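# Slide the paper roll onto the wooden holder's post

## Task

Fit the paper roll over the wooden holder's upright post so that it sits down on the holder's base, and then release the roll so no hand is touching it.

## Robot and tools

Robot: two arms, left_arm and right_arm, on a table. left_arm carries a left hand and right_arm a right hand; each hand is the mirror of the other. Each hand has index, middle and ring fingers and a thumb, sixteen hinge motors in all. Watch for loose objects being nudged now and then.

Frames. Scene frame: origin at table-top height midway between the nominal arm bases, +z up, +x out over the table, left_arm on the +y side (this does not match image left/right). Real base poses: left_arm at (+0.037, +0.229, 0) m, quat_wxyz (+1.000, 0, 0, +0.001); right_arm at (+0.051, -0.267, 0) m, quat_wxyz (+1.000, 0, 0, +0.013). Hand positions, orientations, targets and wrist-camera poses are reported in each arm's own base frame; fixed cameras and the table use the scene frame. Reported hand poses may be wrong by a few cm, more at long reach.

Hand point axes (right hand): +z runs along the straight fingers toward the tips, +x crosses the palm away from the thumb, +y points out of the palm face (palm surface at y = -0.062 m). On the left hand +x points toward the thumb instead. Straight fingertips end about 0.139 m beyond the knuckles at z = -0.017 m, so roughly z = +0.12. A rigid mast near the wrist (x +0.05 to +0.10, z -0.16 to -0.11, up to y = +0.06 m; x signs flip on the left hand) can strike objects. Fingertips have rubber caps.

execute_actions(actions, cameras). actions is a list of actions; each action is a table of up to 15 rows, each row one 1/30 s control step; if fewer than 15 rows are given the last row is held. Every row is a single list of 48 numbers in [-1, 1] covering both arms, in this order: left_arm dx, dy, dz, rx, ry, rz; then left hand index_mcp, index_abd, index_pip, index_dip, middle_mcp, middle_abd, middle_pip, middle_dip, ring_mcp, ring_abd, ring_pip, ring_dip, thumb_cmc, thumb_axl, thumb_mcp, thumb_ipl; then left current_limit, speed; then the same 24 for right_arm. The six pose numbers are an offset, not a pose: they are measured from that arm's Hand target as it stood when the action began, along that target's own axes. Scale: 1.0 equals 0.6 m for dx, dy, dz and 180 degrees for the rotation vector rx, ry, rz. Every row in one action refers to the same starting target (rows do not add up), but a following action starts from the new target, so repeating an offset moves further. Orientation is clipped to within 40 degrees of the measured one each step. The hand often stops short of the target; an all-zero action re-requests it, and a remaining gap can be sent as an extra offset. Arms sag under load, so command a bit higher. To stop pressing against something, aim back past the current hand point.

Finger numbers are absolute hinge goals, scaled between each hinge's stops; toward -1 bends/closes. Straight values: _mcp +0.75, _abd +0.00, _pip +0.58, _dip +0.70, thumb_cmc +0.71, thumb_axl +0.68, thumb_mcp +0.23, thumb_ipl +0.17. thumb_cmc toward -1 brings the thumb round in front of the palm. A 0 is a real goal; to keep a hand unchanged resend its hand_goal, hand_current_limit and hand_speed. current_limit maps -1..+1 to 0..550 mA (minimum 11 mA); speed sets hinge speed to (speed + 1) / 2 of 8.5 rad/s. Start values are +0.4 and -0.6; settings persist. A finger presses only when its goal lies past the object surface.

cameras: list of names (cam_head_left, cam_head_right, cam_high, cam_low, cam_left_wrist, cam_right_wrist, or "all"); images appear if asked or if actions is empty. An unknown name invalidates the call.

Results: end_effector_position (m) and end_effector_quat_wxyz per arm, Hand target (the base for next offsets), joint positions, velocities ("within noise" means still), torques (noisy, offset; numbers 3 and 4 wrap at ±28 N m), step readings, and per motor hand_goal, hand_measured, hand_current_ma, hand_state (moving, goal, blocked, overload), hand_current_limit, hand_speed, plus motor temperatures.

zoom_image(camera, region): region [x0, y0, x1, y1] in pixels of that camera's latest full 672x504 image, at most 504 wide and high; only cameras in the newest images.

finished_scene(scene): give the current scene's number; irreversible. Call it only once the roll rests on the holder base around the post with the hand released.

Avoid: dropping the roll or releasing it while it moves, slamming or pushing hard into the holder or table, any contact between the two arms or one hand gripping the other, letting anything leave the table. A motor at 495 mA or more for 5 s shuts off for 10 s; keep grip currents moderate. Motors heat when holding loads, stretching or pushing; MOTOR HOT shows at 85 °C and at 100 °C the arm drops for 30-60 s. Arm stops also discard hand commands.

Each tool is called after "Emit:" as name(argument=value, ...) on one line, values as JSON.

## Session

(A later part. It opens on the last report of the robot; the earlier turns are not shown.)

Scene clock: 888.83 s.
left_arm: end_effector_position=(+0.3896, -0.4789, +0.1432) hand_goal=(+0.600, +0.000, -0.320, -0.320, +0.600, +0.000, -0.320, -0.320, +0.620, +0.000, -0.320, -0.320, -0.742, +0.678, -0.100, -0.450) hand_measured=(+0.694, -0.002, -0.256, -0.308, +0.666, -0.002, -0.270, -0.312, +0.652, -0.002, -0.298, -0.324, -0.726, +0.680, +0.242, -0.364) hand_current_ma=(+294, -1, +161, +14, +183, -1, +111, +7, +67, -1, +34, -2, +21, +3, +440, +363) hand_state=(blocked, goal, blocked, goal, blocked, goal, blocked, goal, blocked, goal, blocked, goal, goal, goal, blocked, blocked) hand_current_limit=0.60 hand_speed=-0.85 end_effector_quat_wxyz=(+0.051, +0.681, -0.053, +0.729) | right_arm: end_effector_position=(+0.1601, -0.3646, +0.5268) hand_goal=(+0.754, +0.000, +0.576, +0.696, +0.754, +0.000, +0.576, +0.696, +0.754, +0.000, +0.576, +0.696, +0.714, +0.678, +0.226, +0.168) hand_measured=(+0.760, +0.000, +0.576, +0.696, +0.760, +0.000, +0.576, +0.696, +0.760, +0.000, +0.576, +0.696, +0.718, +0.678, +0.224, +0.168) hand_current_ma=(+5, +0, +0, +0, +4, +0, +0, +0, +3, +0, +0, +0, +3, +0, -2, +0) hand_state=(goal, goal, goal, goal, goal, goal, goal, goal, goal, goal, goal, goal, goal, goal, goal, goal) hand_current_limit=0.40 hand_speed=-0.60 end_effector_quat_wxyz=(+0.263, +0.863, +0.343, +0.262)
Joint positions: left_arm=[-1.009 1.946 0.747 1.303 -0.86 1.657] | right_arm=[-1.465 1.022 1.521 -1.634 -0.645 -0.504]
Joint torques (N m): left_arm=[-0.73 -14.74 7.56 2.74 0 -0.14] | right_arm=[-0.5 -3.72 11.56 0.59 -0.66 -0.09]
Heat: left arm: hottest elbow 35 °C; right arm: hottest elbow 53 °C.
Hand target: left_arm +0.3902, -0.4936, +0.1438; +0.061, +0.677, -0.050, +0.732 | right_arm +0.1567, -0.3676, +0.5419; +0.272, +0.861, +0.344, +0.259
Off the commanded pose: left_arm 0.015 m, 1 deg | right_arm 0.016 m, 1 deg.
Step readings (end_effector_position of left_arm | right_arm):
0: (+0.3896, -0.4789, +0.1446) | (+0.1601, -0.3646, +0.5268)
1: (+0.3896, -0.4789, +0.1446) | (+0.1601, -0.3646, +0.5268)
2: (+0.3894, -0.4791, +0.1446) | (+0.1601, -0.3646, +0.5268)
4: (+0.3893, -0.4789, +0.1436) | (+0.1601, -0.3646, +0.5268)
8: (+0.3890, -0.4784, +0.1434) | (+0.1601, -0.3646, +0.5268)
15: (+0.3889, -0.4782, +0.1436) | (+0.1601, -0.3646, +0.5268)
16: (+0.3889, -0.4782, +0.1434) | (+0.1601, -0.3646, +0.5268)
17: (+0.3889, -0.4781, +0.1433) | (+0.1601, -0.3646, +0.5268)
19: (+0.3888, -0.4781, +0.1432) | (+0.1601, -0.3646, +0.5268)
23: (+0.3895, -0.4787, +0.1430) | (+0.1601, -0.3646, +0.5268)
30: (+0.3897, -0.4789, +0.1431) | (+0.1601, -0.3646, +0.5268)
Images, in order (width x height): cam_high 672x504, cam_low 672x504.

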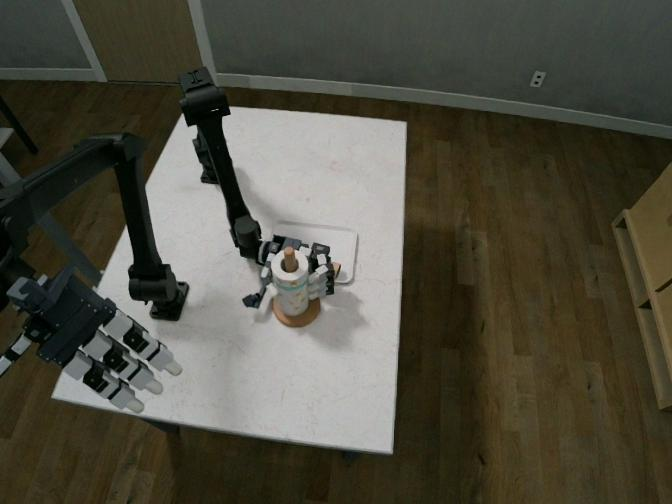

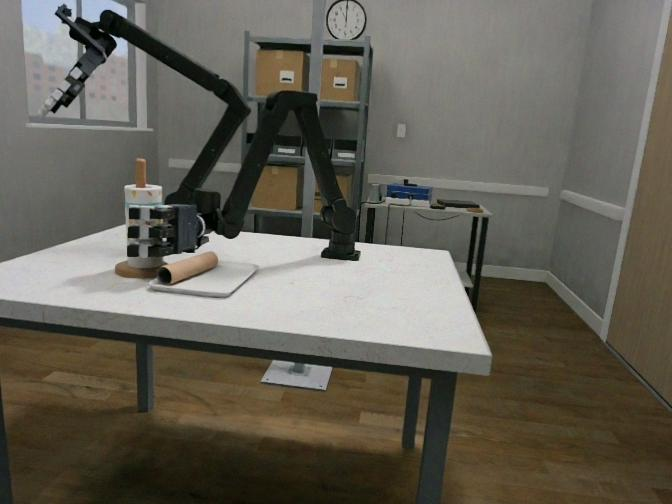

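Emit:
execute_actions(actions=[[[-0.0133,0,-0.001,-0.0007,0.0051,0.0088,0.6,0,-0.32,-0.32,0.6,0,-0.32,-0.32,0.62,0,-0.32,-0.32,-0.743,0.678,-0.1,-0.45,0.6,-0.85,0,0,0,0,0,0,0.754,0,0.576,0.696,0.754,0,0.576,0.696,0.754,0,0.576,0.696,0.714,0.678,0.226,0.168,0.4,-0.6]]], cameras=["cam_low","cam_high"])

Emit:
zoom_image(camera="cam_low", region=[105, 150, 225, 290])

Emit:
zoom_image(camera="cam_high", region=[240, 230, 340, 330])

Scene clock: 939.20 s.
left_arm: end_effector_position=(+0.3893, -0.4798, +0.1424) hand_goal=(+0.600, +0.000, -0.320, -0.320, +0.600, +0.000, -0.320, -0.320, +0.620, +0.000, -0.320, -0.320, -0.742, +0.678, -0.100, -0.450) hand_measured=(+0.694, -0.002, -0.256, -0.308, +0.666, -0.002, -0.274, -0.320, +0.652, -0.002, -0.304, -0.324, -0.722, +0.680, +0.242, -0.366) hand_current_ma=(+294, -1, +161, +17, +183, -1, +99, +0, +67, -1, +24, -2, +30, +3, +440, +359) hand_state=(blocked, goal, blocked, goal, blocked, goal, blocked, goal, blocked, goal, goal, goal, goal, goal, blocked, blocked) hand_current_limit=0.60 hand_speed=-0.85 end_effector_quat_wxyz=(+0.054, +0.672, -0.050, +0.737) | right_arm: end_effector_position=(+0.1601, -0.3646, +0.5268) hand_goal=(+0.754, +0.000, +0.576, +0.696, +0.754, +0.000, +0.576, +0.696, +0.754, +0.000, +0.576, +0.696, +0.714, +0.678, +0.226, +0.168) hand_measured=(+0.760, +0.000, +0.576, +0.696, +0.760, +0.000, +0.576, +0.696, +0.760, +0.000, +0.576, +0.696, +0.718, +0.678, +0.224, +0.168) hand_current_ma=(+5, +0, +0, +0, +4, +0, +0, +0, +3, +0, +0, +0, +3, +0, -2, +0) hand_state=(goal, goal, goal, goal, goal, goal, goal, goal, goal, goal, goal, goal, goal, goal, goal, goal) hand_current_limit=0.40 hand_speed=-0.60 end_effector_quat_wxyz=(+0.263, +0.863, +0.343, +0.262)
Joint positions: left_arm=[-1.009 1.972 0.754 1.358 -0.857 1.678] | right_arm=[-1.465 1.022 1.521 -1.634 -0.645 -0.504]
Joint torques (N m): left_arm=[-0.56 -14.56 7.12 2.41 0.14 0.11] | right_arm=[-0.73 -3.55 11.36 0.51 -0.67 0]
Heat: left arm: hottest elbow 34 °C; right arm: hottest elbow 53 °C.
Hand target: left_arm +0.3903, -0.4935, +0.1356; +0.052, +0.670, -0.060, +0.738 | right_arm +0.1567, -0.3676, +0.5419; +0.272, +0.861, +0.344, +0.259
Off the commanded pose: left_arm 0.015 m, 1 deg | right_arm 0.016 m, 1 deg.
Step readings (end_effector_position of left_arm | right_arm):
0: (+0.3896, -0.4789, +0.1432) | (+0.1601, -0.3646, +0.5268)
1: (+0.3896, -0.4789, +0.1432) | (+0.1601, -0.3646, +0.5268)
2: (+0.3896, -0.4788, +0.1432) | (+0.1601, -0.3646, +0.5268)
4: (+0.3893, -0.4785, +0.1427) | (+0.1601, -0.3646, +0.5268)
8: (+0.3894, -0.4796, +0.1425) | (+0.1601, -0.3646, +0.5268)
15: (+0.3893, -0.4798, +0.1425) | (+0.1601, -0.3646, +0.5268)
Images, in order (width x height): cam_high 672x504, cam_low 672x504.

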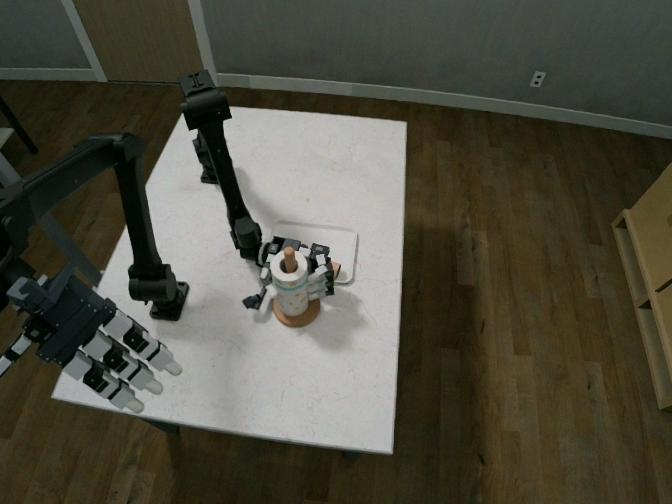

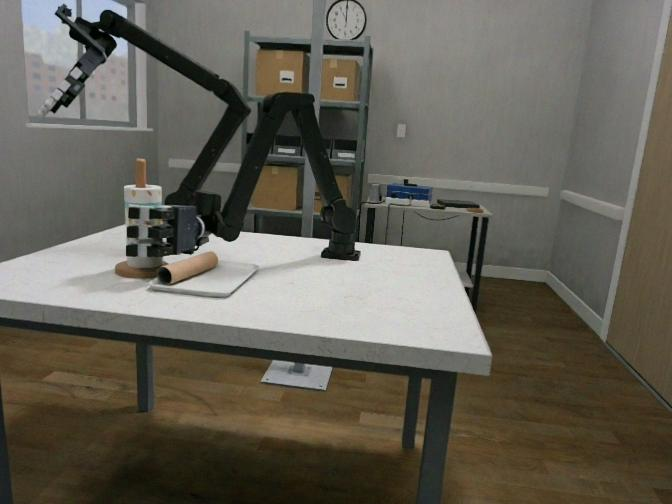

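Scaled by 3.600 from the camera's 672x504 image, which has a finer 960x720 frame.

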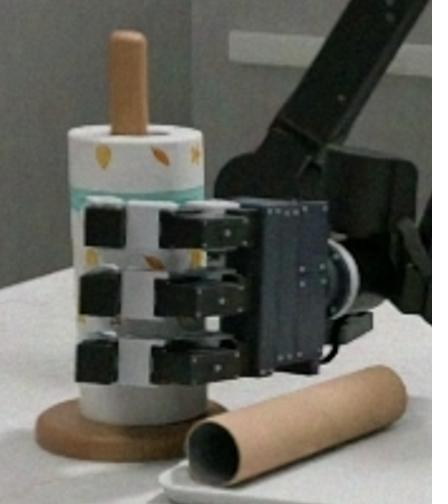

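Scaled by 5.040 from the camera's 672x504 image, which has a finer 960x720 frame.

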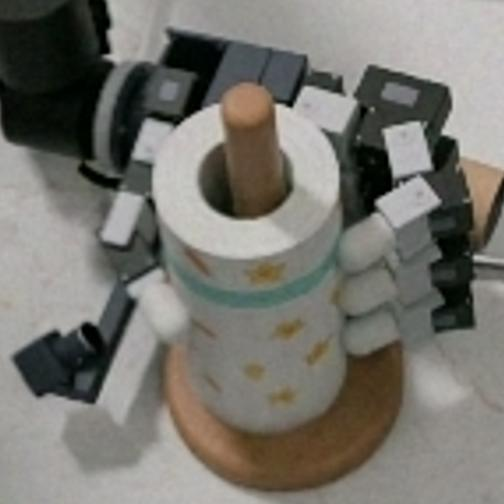

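Emit:
execute_actions(actions=[[[0.008,0,0,0,0,0,0.69,0,-0.24,-0.28,0.67,0,-0.26,-0.29,0.66,0,-0.28,-0.29,-0.743,0.678,0.2,-0.33,0.4,-0.9,0,0,0,0,0,0,0.754,0,0.576,0.696,0.754,0,0.576,0.696,0.754,0,0.576,0.696,0.714,0.678,0.226,0.168,0.4,-0.6]],[[0,0,0,0,0,0,0.72,0,-0.1,-0.1,0.72,0,-0.1,-0.1,0.72,0,-0.1,-0.1,-0.743,0.678,0.226,-0.15,0.4,-0.8,0,0,0,0,0,0,0.754,0,0.576,0.696,0.754,0,0.576,0.696,0.754,0,0.576,0.696,0.714,0.678,0.226,0.168,0.4,-0.6]],[[0,0,0,0,0,0,0.754,0,0.3,0.3,0.754,0,0.3,0.3,0.754,0,0.3,0.3,-0.743,0.678,0.226,0.168,0.4,-0.7,0,0,0,0,0,0,0.754,0,0.576,0.696,0.754,0,0.576,0.696,0.754,0,0.576,0.696,0.714,0.678,0.226,0.168,0.4,-0.6]]], cameras=["cam_low","cam_high","cam_head_left"])

Emit:
zoom_image(camera="cam_low", region=[105, 150, 225, 290])

Emit:
zoom_image(camera="cam_head_left", region=[350, 160, 490, 310])

Scene clock: 971.77 s.
left_arm: end_effector_position=(+0.3887, -0.4809, +0.1397) hand_goal=(+0.754, +0.000, +0.300, +0.300, +0.754, +0.000, +0.300, +0.300, +0.754, +0.000, +0.300, +0.300, -0.742, +0.678, +0.226, +0.168) hand_measured=(+0.752, -0.002, +0.298, +0.298, +0.752, -0.002, +0.298, +0.298, +0.752, -0.002, +0.298, +0.298, -0.748, +0.680, +0.228, +0.166) hand_current_ma=(-2, -1, -2, -2, -2, -1, -2, -2, -2, -1, -2, -2, -6, +1, +3, -1) hand_state=(goal, goal, goal, goal, goal, goal, goal, goal, goal, goal, goal, goal, goal, goal, goal, goal) hand_current_limit=0.40 hand_speed=-0.70 end_effector_quat_wxyz=(+0.049, +0.673, -0.057, +0.736) | right_arm: end_effector_position=(+0.1601, -0.3646, +0.5268) hand_goal=(+0.754, +0.000, +0.576, +0.696, +0.754, +0.000, +0.576, +0.696, +0.754, +0.000, +0.576, +0.696, +0.714, +0.678, +0.226, +0.168) hand_measured=(+0.760, +0.000, +0.576, +0.696, +0.760, +0.000, +0.576, +0.696, +0.760, +0.000, +0.576, +0.696, +0.718, +0.678, +0.224, +0.168) hand_current_ma=(+5, +0, +0, +0, +4, +0, +0, +0, +3, +0, +0, +0, +3, +0, -2, +0) hand_state=(goal, goal, goal, goal, goal, goal, goal, goal, goal, goal, goal, goal, goal, goal, goal, goal) hand_current_limit=0.40 hand_speed=-0.60 end_effector_quat_wxyz=(+0.263, +0.863, +0.343, +0.262)
Joint positions: left_arm=[-1.01 1.974 0.754 1.356 -0.855 1.691] | right_arm=[-1.465 1.022 1.521 -1.634 -0.645 -0.504]
Joint torques (N m): left_arm=[-0.5 -16.03 6.98 2.14 0.05 0.01] | right_arm=[-0.97 -2.67 11.59 0.5 -0.66 0.02]
Heat: left arm: hottest elbow 34 °C; right arm: hottest elbow 53 °C.
Hand target: left_arm +0.3897, -0.4936, +0.1405; +0.052, +0.670, -0.060, +0.738 | right_arm +0.1567, -0.3676, +0.5419; +0.272, +0.861, +0.344, +0.259
Off the commanded pose: left_arm 0.013 m, 1 deg | right_arm 0.016 m, 1 deg.
Step readings (end_effector_position of left_arm | right_arm):
0: (+0.3893, -0.4798, +0.1424) | (+0.1601, -0.3646, +0.5268)
1: (+0.3893, -0.4798, +0.1424) | (+0.1601, -0.3646, +0.5268)
2: (+0.3893, -0.4798, +0.1424) | (+0.1601, -0.3646, +0.5268)
4: (+0.3893, -0.4798, +0.1424) | (+0.1601, -0.3646, +0.5268)
8: (+0.3891, -0.4799, +0.1424) | (+0.1601, -0.3646, +0.5268)
15: (+0.3889, -0.4801, +0.1424) | (+0.1601, -0.3646, +0.5268)
16: (+0.3889, -0.4801, +0.1424) | (+0.1601, -0.3646, +0.5268)
17: (+0.3889, -0.4802, +0.1422) | (+0.1601, -0.3646, +0.5268)
19: (+0.3889, -0.4804, +0.1412) | (+0.1601, -0.3646, +0.5268)
23: (+0.3890, -0.4805, +0.1399) | (+0.1601, -0.3646, +0.5268)
30: (+0.3890, -0.4806, +0.1397) | (+0.1601, -0.3646, +0.5268)
31: (+0.3889, -0.4806, +0.1397) | (+0.1601, -0.3646, +0.5268)
32: (+0.3889, -0.4807, +0.1397) | (+0.1601, -0.3646, +0.5268)
34: (+0.3887, -0.4808, +0.1397) | (+0.1601, -0.3646, +0.5268)
38: (+0.3887, -0.4808, +0.1397) | (+0.1601, -0.3646, +0.5268)
45: (+0.3887, -0.4809, +0.1397) | (+0.1601, -0.3646, +0.5268)
Images, in order (width x height): cam_head_left 672x504, cam_high 672x504, cam_low 672x504.

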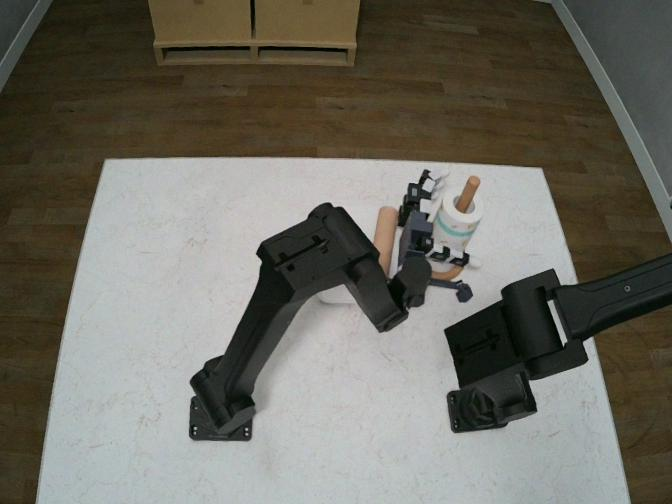

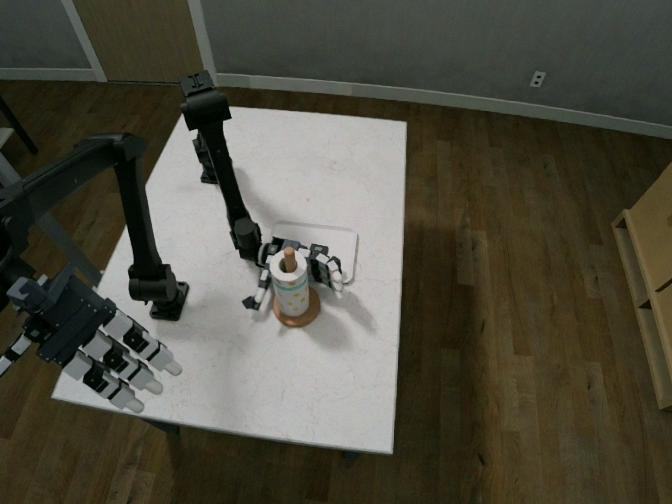

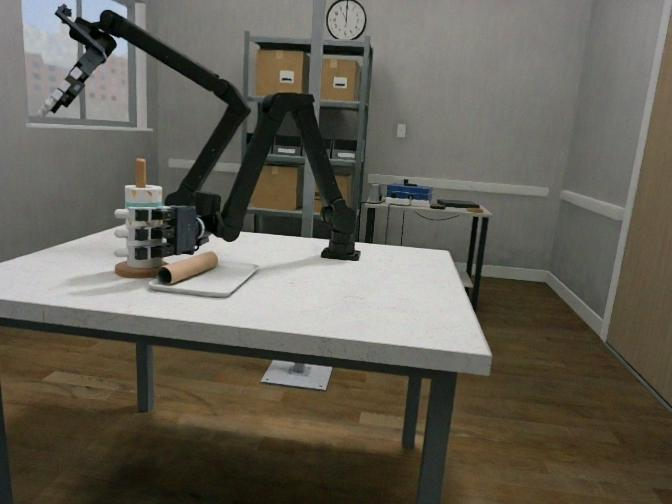

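Scaled by 3.600 from the camera's 672x504 image, which has a finer 960x720 frame.

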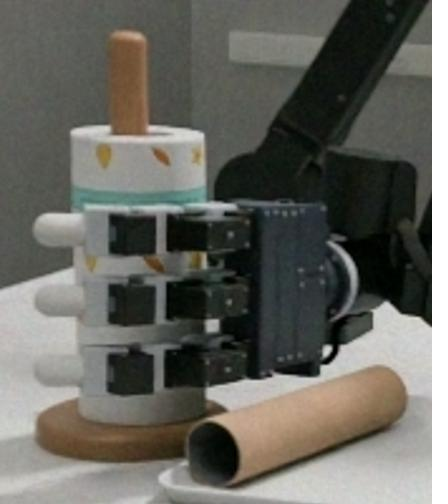

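Scaled by 3.360 from the camera's 672x504 image, which has a finer 960x720 frame.

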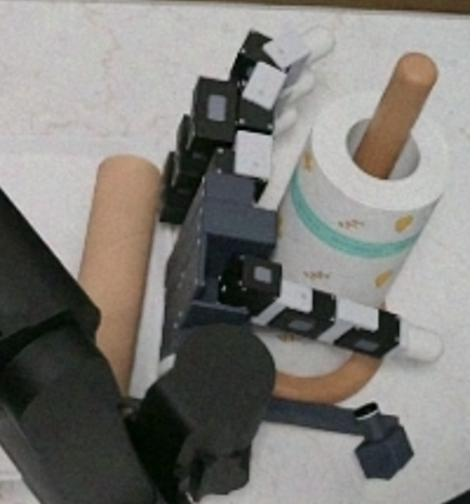

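Emit:
execute_actions(actions=[[[0,0,0,0,0,0,0.754,0,0.576,0.696,0.754,0,0.576,0.696,0.754,0,0.576,0.696,-0.3,0.678,0.226,0.168,0.4,-0.6,0,0,0,0,0,0,0.754,0,0.576,0.696,0.754,0,0.576,0.696,0.754,0,0.576,0.696,0.714,0.678,0.226,0.168,0.4,-0.6]],[[0.01,-0.02,0,0,0,0,0.754,0,0.576,0.696,0.754,0,0.576,0.696,0.754,0,0.576,0.696,0.714,0.678,0.226,0.168,0.4,-0.6,0,0,0,0,0,0,0.754,0,0.576,0.696,0.754,0,0.576,0.696,0.754,0,0.576,0.696,0.714,0.678,0.226,0.168,0.4,-0.6]]], cameras=["cam_low","cam_head_left"])

Emit:
zoom_image(camera="cam_low", region=[105, 150, 225, 290])

Emit:
zoom_image(camera="cam_head_left", region=[350, 160, 490, 310])

Scene clock: 982.97 s.
left_arm: end_effector_position=(+0.3871, -0.4833, +0.1390) hand_goal=(+0.754, +0.000, +0.576, +0.696, +0.754, +0.000, +0.576, +0.696, +0.754, +0.000, +0.576, +0.696, +0.714, +0.678, +0.226, +0.168) hand_measured=(+0.752, -0.002, +0.574, +0.694, +0.752, -0.002, +0.574, +0.694, +0.752, -0.002, +0.574, +0.694, +0.712, +0.680, +0.228, +0.166) hand_current_ma=(-1, -1, -2, -2, -1, -1, -2, -2, -1, -1, -2, -2, -2, +1, +3, -1) hand_state=(goal, goal, goal, goal, goal, goal, goal, goal, goal, goal, goal, goal, goal, goal, goal, goal) hand_current_limit=0.40 hand_speed=-0.60 end_effector_quat_wxyz=(+0.053, +0.672, -0.063, +0.736) | right_arm: end_effector_position=(+0.1601, -0.3646, +0.5268) hand_goal=(+0.754, +0.000, +0.576, +0.696, +0.754, +0.000, +0.576, +0.696, +0.754, +0.000, +0.576, +0.696, +0.714, +0.678, +0.226, +0.168) hand_measured=(+0.760, +0.000, +0.576, +0.696, +0.760, +0.000, +0.576, +0.696, +0.760, +0.000, +0.576, +0.696, +0.718, +0.678, +0.224, +0.168) hand_current_ma=(+5, +0, +0, +0, +4, +0, +0, +0, +3, +0, +0, +0, +3, +0, -2, +0) hand_state=(goal, goal, goal, goal, goal, goal, goal, goal, goal, goal, goal, goal, goal, goal, goal, goal) hand_current_limit=0.40 hand_speed=-0.60 end_effector_quat_wxyz=(+0.263, +0.863, +0.343, +0.262)
Joint positions: left_arm=[-1.01 1.974 0.754 1.353 -0.84 1.692] | right_arm=[-1.465 1.022 1.521 -1.634 -0.645 -0.504]
Joint torques (N m): left_arm=[0.73 -18.61 4.97 2.06 0.12 0.05] | right_arm=[-0.79 -3.19 11.58 0.38 -0.71 -0.07]
Heat: left arm: hottest elbow 34 °C; right arm: hottest elbow 53 °C.
Hand target: left_arm +0.3910, -0.4818, +0.1466; +0.052, +0.670, -0.060, +0.738 | right_arm +0.1567, -0.3676, +0.5419; +0.272, +0.861, +0.344, +0.259
Off the commanded pose: left_arm 0.009 m, 1 deg | right_arm 0.016 m, 1 deg.
Step readings (end_effector_position of left_arm | right_arm):
0: (+0.3887, -0.4809, +0.1397) | (+0.1601, -0.3646, +0.5268)
1: (+0.3887, -0.4809, +0.1397) | (+0.1601, -0.3646, +0.5268)
2: (+0.3887, -0.4809, +0.1395) | (+0.1601, -0.3646, +0.5268)
4: (+0.3887, -0.4809, +0.1394) | (+0.1601, -0.3646, +0.5268)
8: (+0.3887, -0.4809, +0.1394) | (+0.1601, -0.3646, +0.5268)
15: (+0.3887, -0.4809, +0.1394) | (+0.1601, -0.3646, +0.5268)
16: (+0.3887, -0.4809, +0.1394) | (+0.1601, -0.3646, +0.5268)
17: (+0.3885, -0.4812, +0.1393) | (+0.1601, -0.3646, +0.5268)
19: (+0.3878, -0.4822, +0.1392) | (+0.1601, -0.3646, +0.5268)
23: (+0.3872, -0.4831, +0.1389) | (+0.1601, -0.3646, +0.5268)
30: (+0.3871, -0.4833, +0.1388) | (+0.1601, -0.3646, +0.5268)
Images, in order (width x height): cam_head_left 672x504, cam_low 672x504.

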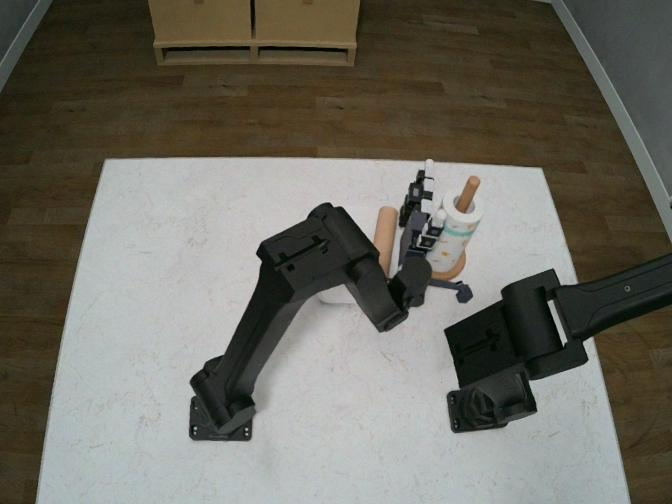

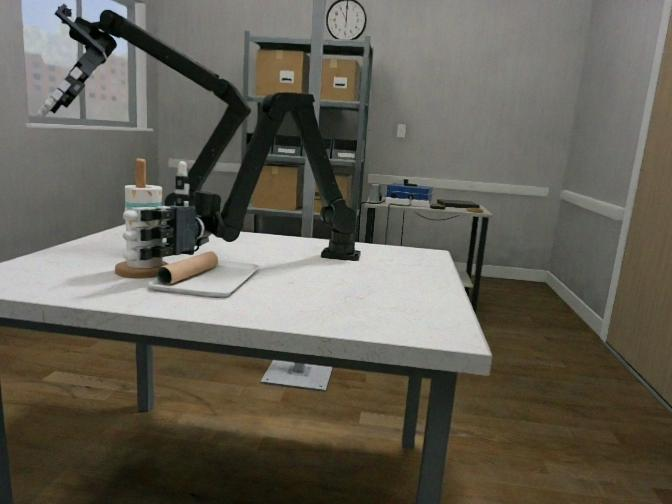

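Scaled by 3.600 from the camera's 672x504 image, which has a finer 960x720 frame.

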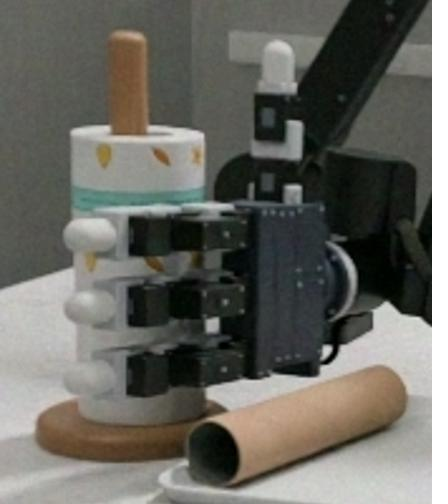

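Scaled by 3.360 from the camera's 672x504 image, which has a finer 960x720 frame.

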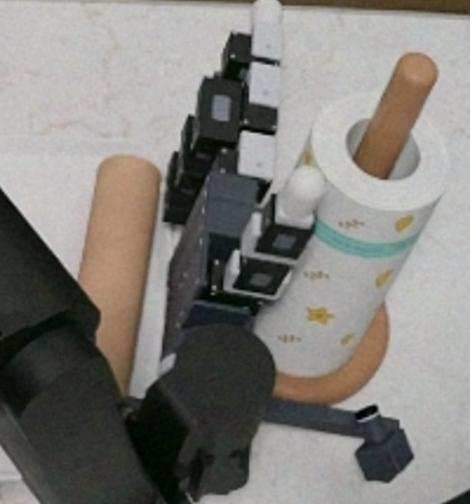

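Emit:
execute_actions(actions=[[[0.05,-0.025,-0.02,0,0,0,0.754,0,0.576,0.696,0.754,0,0.576,0.696,0.754,0,0.576,0.696,0.714,0.678,0.226,0.168,0.4,-0.6,0,0,0,0,0,0,0.754,0,0.576,0.696,0.754,0,0.576,0.696,0.754,0,0.576,0.696,0.714,0.678,0.226,0.168,0.4,-0.6]],[[0.12,-0.04,-0.04,0,0,0,0.754,0,0.576,0.696,0.754,0,0.576,0.696,0.754,0,0.576,0.696,0.714,0.678,0.226,0.168,0.4,-0.6,0,0,0,0,0,0,0.754,0,0.576,0.696,0.754,0,0.576,0.696,0.754,0,0.576,0.696,0.714,0.678,0.226,0.168,0.4,-0.6]]], cameras=["cam_low","cam_head_left","cam_high"])

Emit:
zoom_image(camera="cam_low", region=[105, 130, 245, 290])

Scene clock: 994.13 s.
left_arm: end_effector_position=(+0.3568, -0.4359, +0.2556) hand_goal=(+0.754, +0.000, +0.576, +0.696, +0.754, +0.000, +0.576, +0.696, +0.754, +0.000, +0.576, +0.696, +0.714, +0.678, +0.226, +0.168) hand_measured=(+0.752, -0.002, +0.574, +0.694, +0.752, -0.004, +0.574, +0.694, +0.752, -0.004, +0.574, +0.694, +0.712, +0.680, +0.228, +0.166) hand_current_ma=(-1, -2, -2, -2, -1, -2, -2, -2, -1, -2, -2, -2, -1, +1, +2, -1) hand_state=(goal, goal, goal, goal, goal, goal, goal, goal, goal, goal, goal, goal, goal, goal, goal, goal) hand_current_limit=0.40 hand_speed=-0.60 end_effector_quat_wxyz=(+0.054, +0.664, -0.051, +0.744) | right_arm: end_effector_position=(+0.1601, -0.3646, +0.5268) hand_goal=(+0.754, +0.000, +0.576, +0.696, +0.754, +0.000, +0.576, +0.696, +0.754, +0.000, +0.576, +0.696, +0.714, +0.678, +0.226, +0.168) hand_measured=(+0.760, +0.000, +0.576, +0.696, +0.760, +0.000, +0.576, +0.696, +0.760, +0.000, +0.576, +0.696, +0.718, +0.678, +0.224, +0.168) hand_current_ma=(+5, +0, +0, +0, +4, +0, +0, +0, +3, +0, +0, +0, +3, +0, -2, +0) hand_state=(goal, goal, goal, goal, goal, goal, goal, goal, goal, goal, goal, goal, goal, goal, goal, goal) hand_current_limit=0.40 hand_speed=-0.60 end_effector_quat_wxyz=(+0.263, +0.863, +0.343, +0.262)
Joint positions: left_arm=[-1.017 1.559 0.618 1.113 -0.86 1.706] | right_arm=[-1.465 1.022 1.521 -1.634 -0.645 -0.504]
Joint torques (N m): left_arm=[-0.56 -12.28 5.93 1.91 -0.02 -0.03] | right_arm=[-0.85 -3.43 11.59 0.43 -0.71 -0.02]
Heat: left arm: hottest elbow 33 °C; right arm: hottest elbow 53 °C.
Hand target: left_arm +0.3519, -0.4379, +0.2456; +0.052, +0.670, -0.060, +0.738 | right_arm +0.1567, -0.3676, +0.5419; +0.272, +0.861, +0.344, +0.259
Off the commanded pose: left_arm 0.011 m, 1 deg | right_arm 0.016 m, 1 deg.
Step readings (end_effector_position of left_arm | right_arm):
0: (+0.3871, -0.4833, +0.1390) | (+0.1601, -0.3646, +0.5268)
1: (+0.3871, -0.4833, +0.1394) | (+0.1601, -0.3646, +0.5268)
2: (+0.3869, -0.4831, +0.1395) | (+0.1601, -0.3646, +0.5268)
4: (+0.3848, -0.4797, +0.1437) | (+0.1601, -0.3646, +0.5268)
8: (+0.3798, -0.4718, +0.1666) | (+0.1601, -0.3646, +0.5268)
15: (+0.3788, -0.4702, +0.1856) | (+0.1601, -0.3646, +0.5268)
16: (+0.3786, -0.4699, +0.1842) | (+0.1601, -0.3646, +0.5268)
17: (+0.3780, -0.4683, +0.1829) | (+0.1601, -0.3646, +0.5268)
19: (+0.3734, -0.4595, +0.1844) | (+0.1601, -0.3646, +0.5268)
23: (+0.3635, -0.4416, +0.2230) | (+0.1601, -0.3646, +0.5268)
30: (+0.3572, -0.4353, +0.2646) | (+0.1601, -0.3646, +0.5268)
Images, in order (width x height): cam_head_left 672x504, cam_high 672x504, cam_low 672x504.

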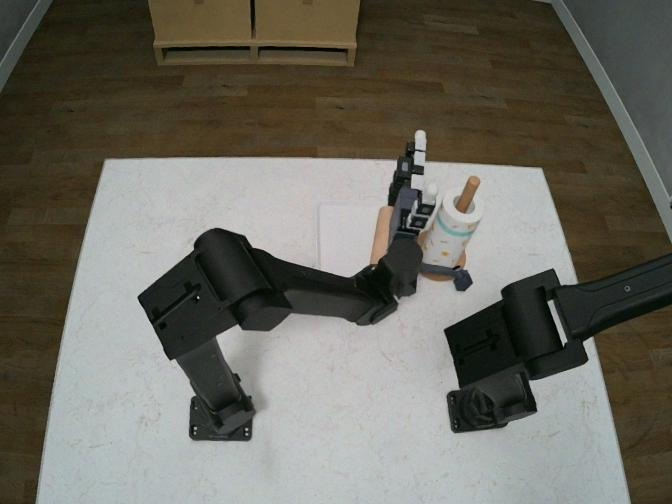

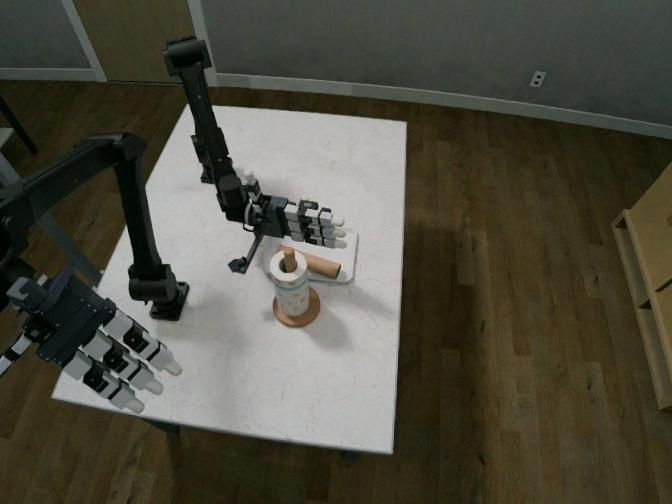

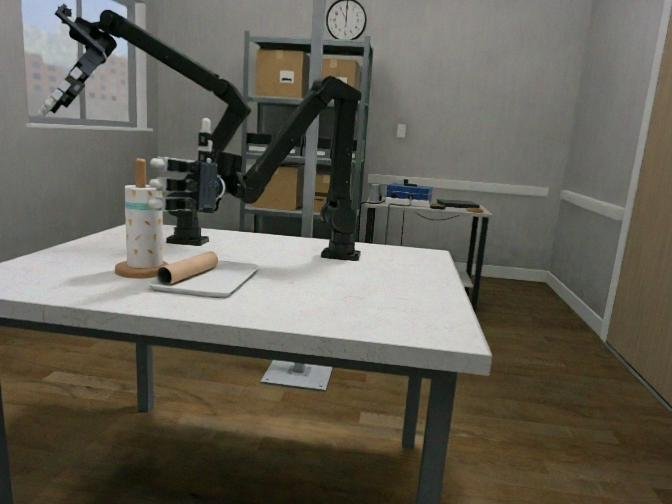

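Scaled by 3.150 from the camera's 672x504 image, which has a finer 960x720 frame.

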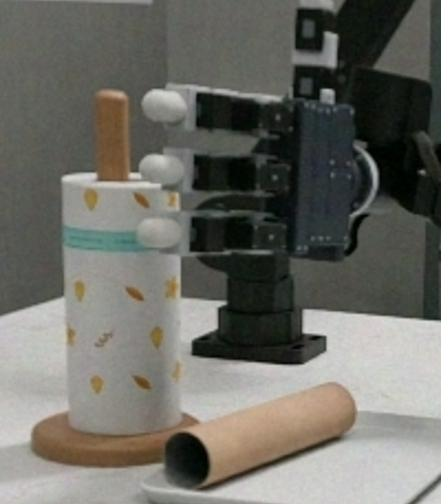

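Emit:
finished_scene(scene=2)

The scene is finished: the task was done.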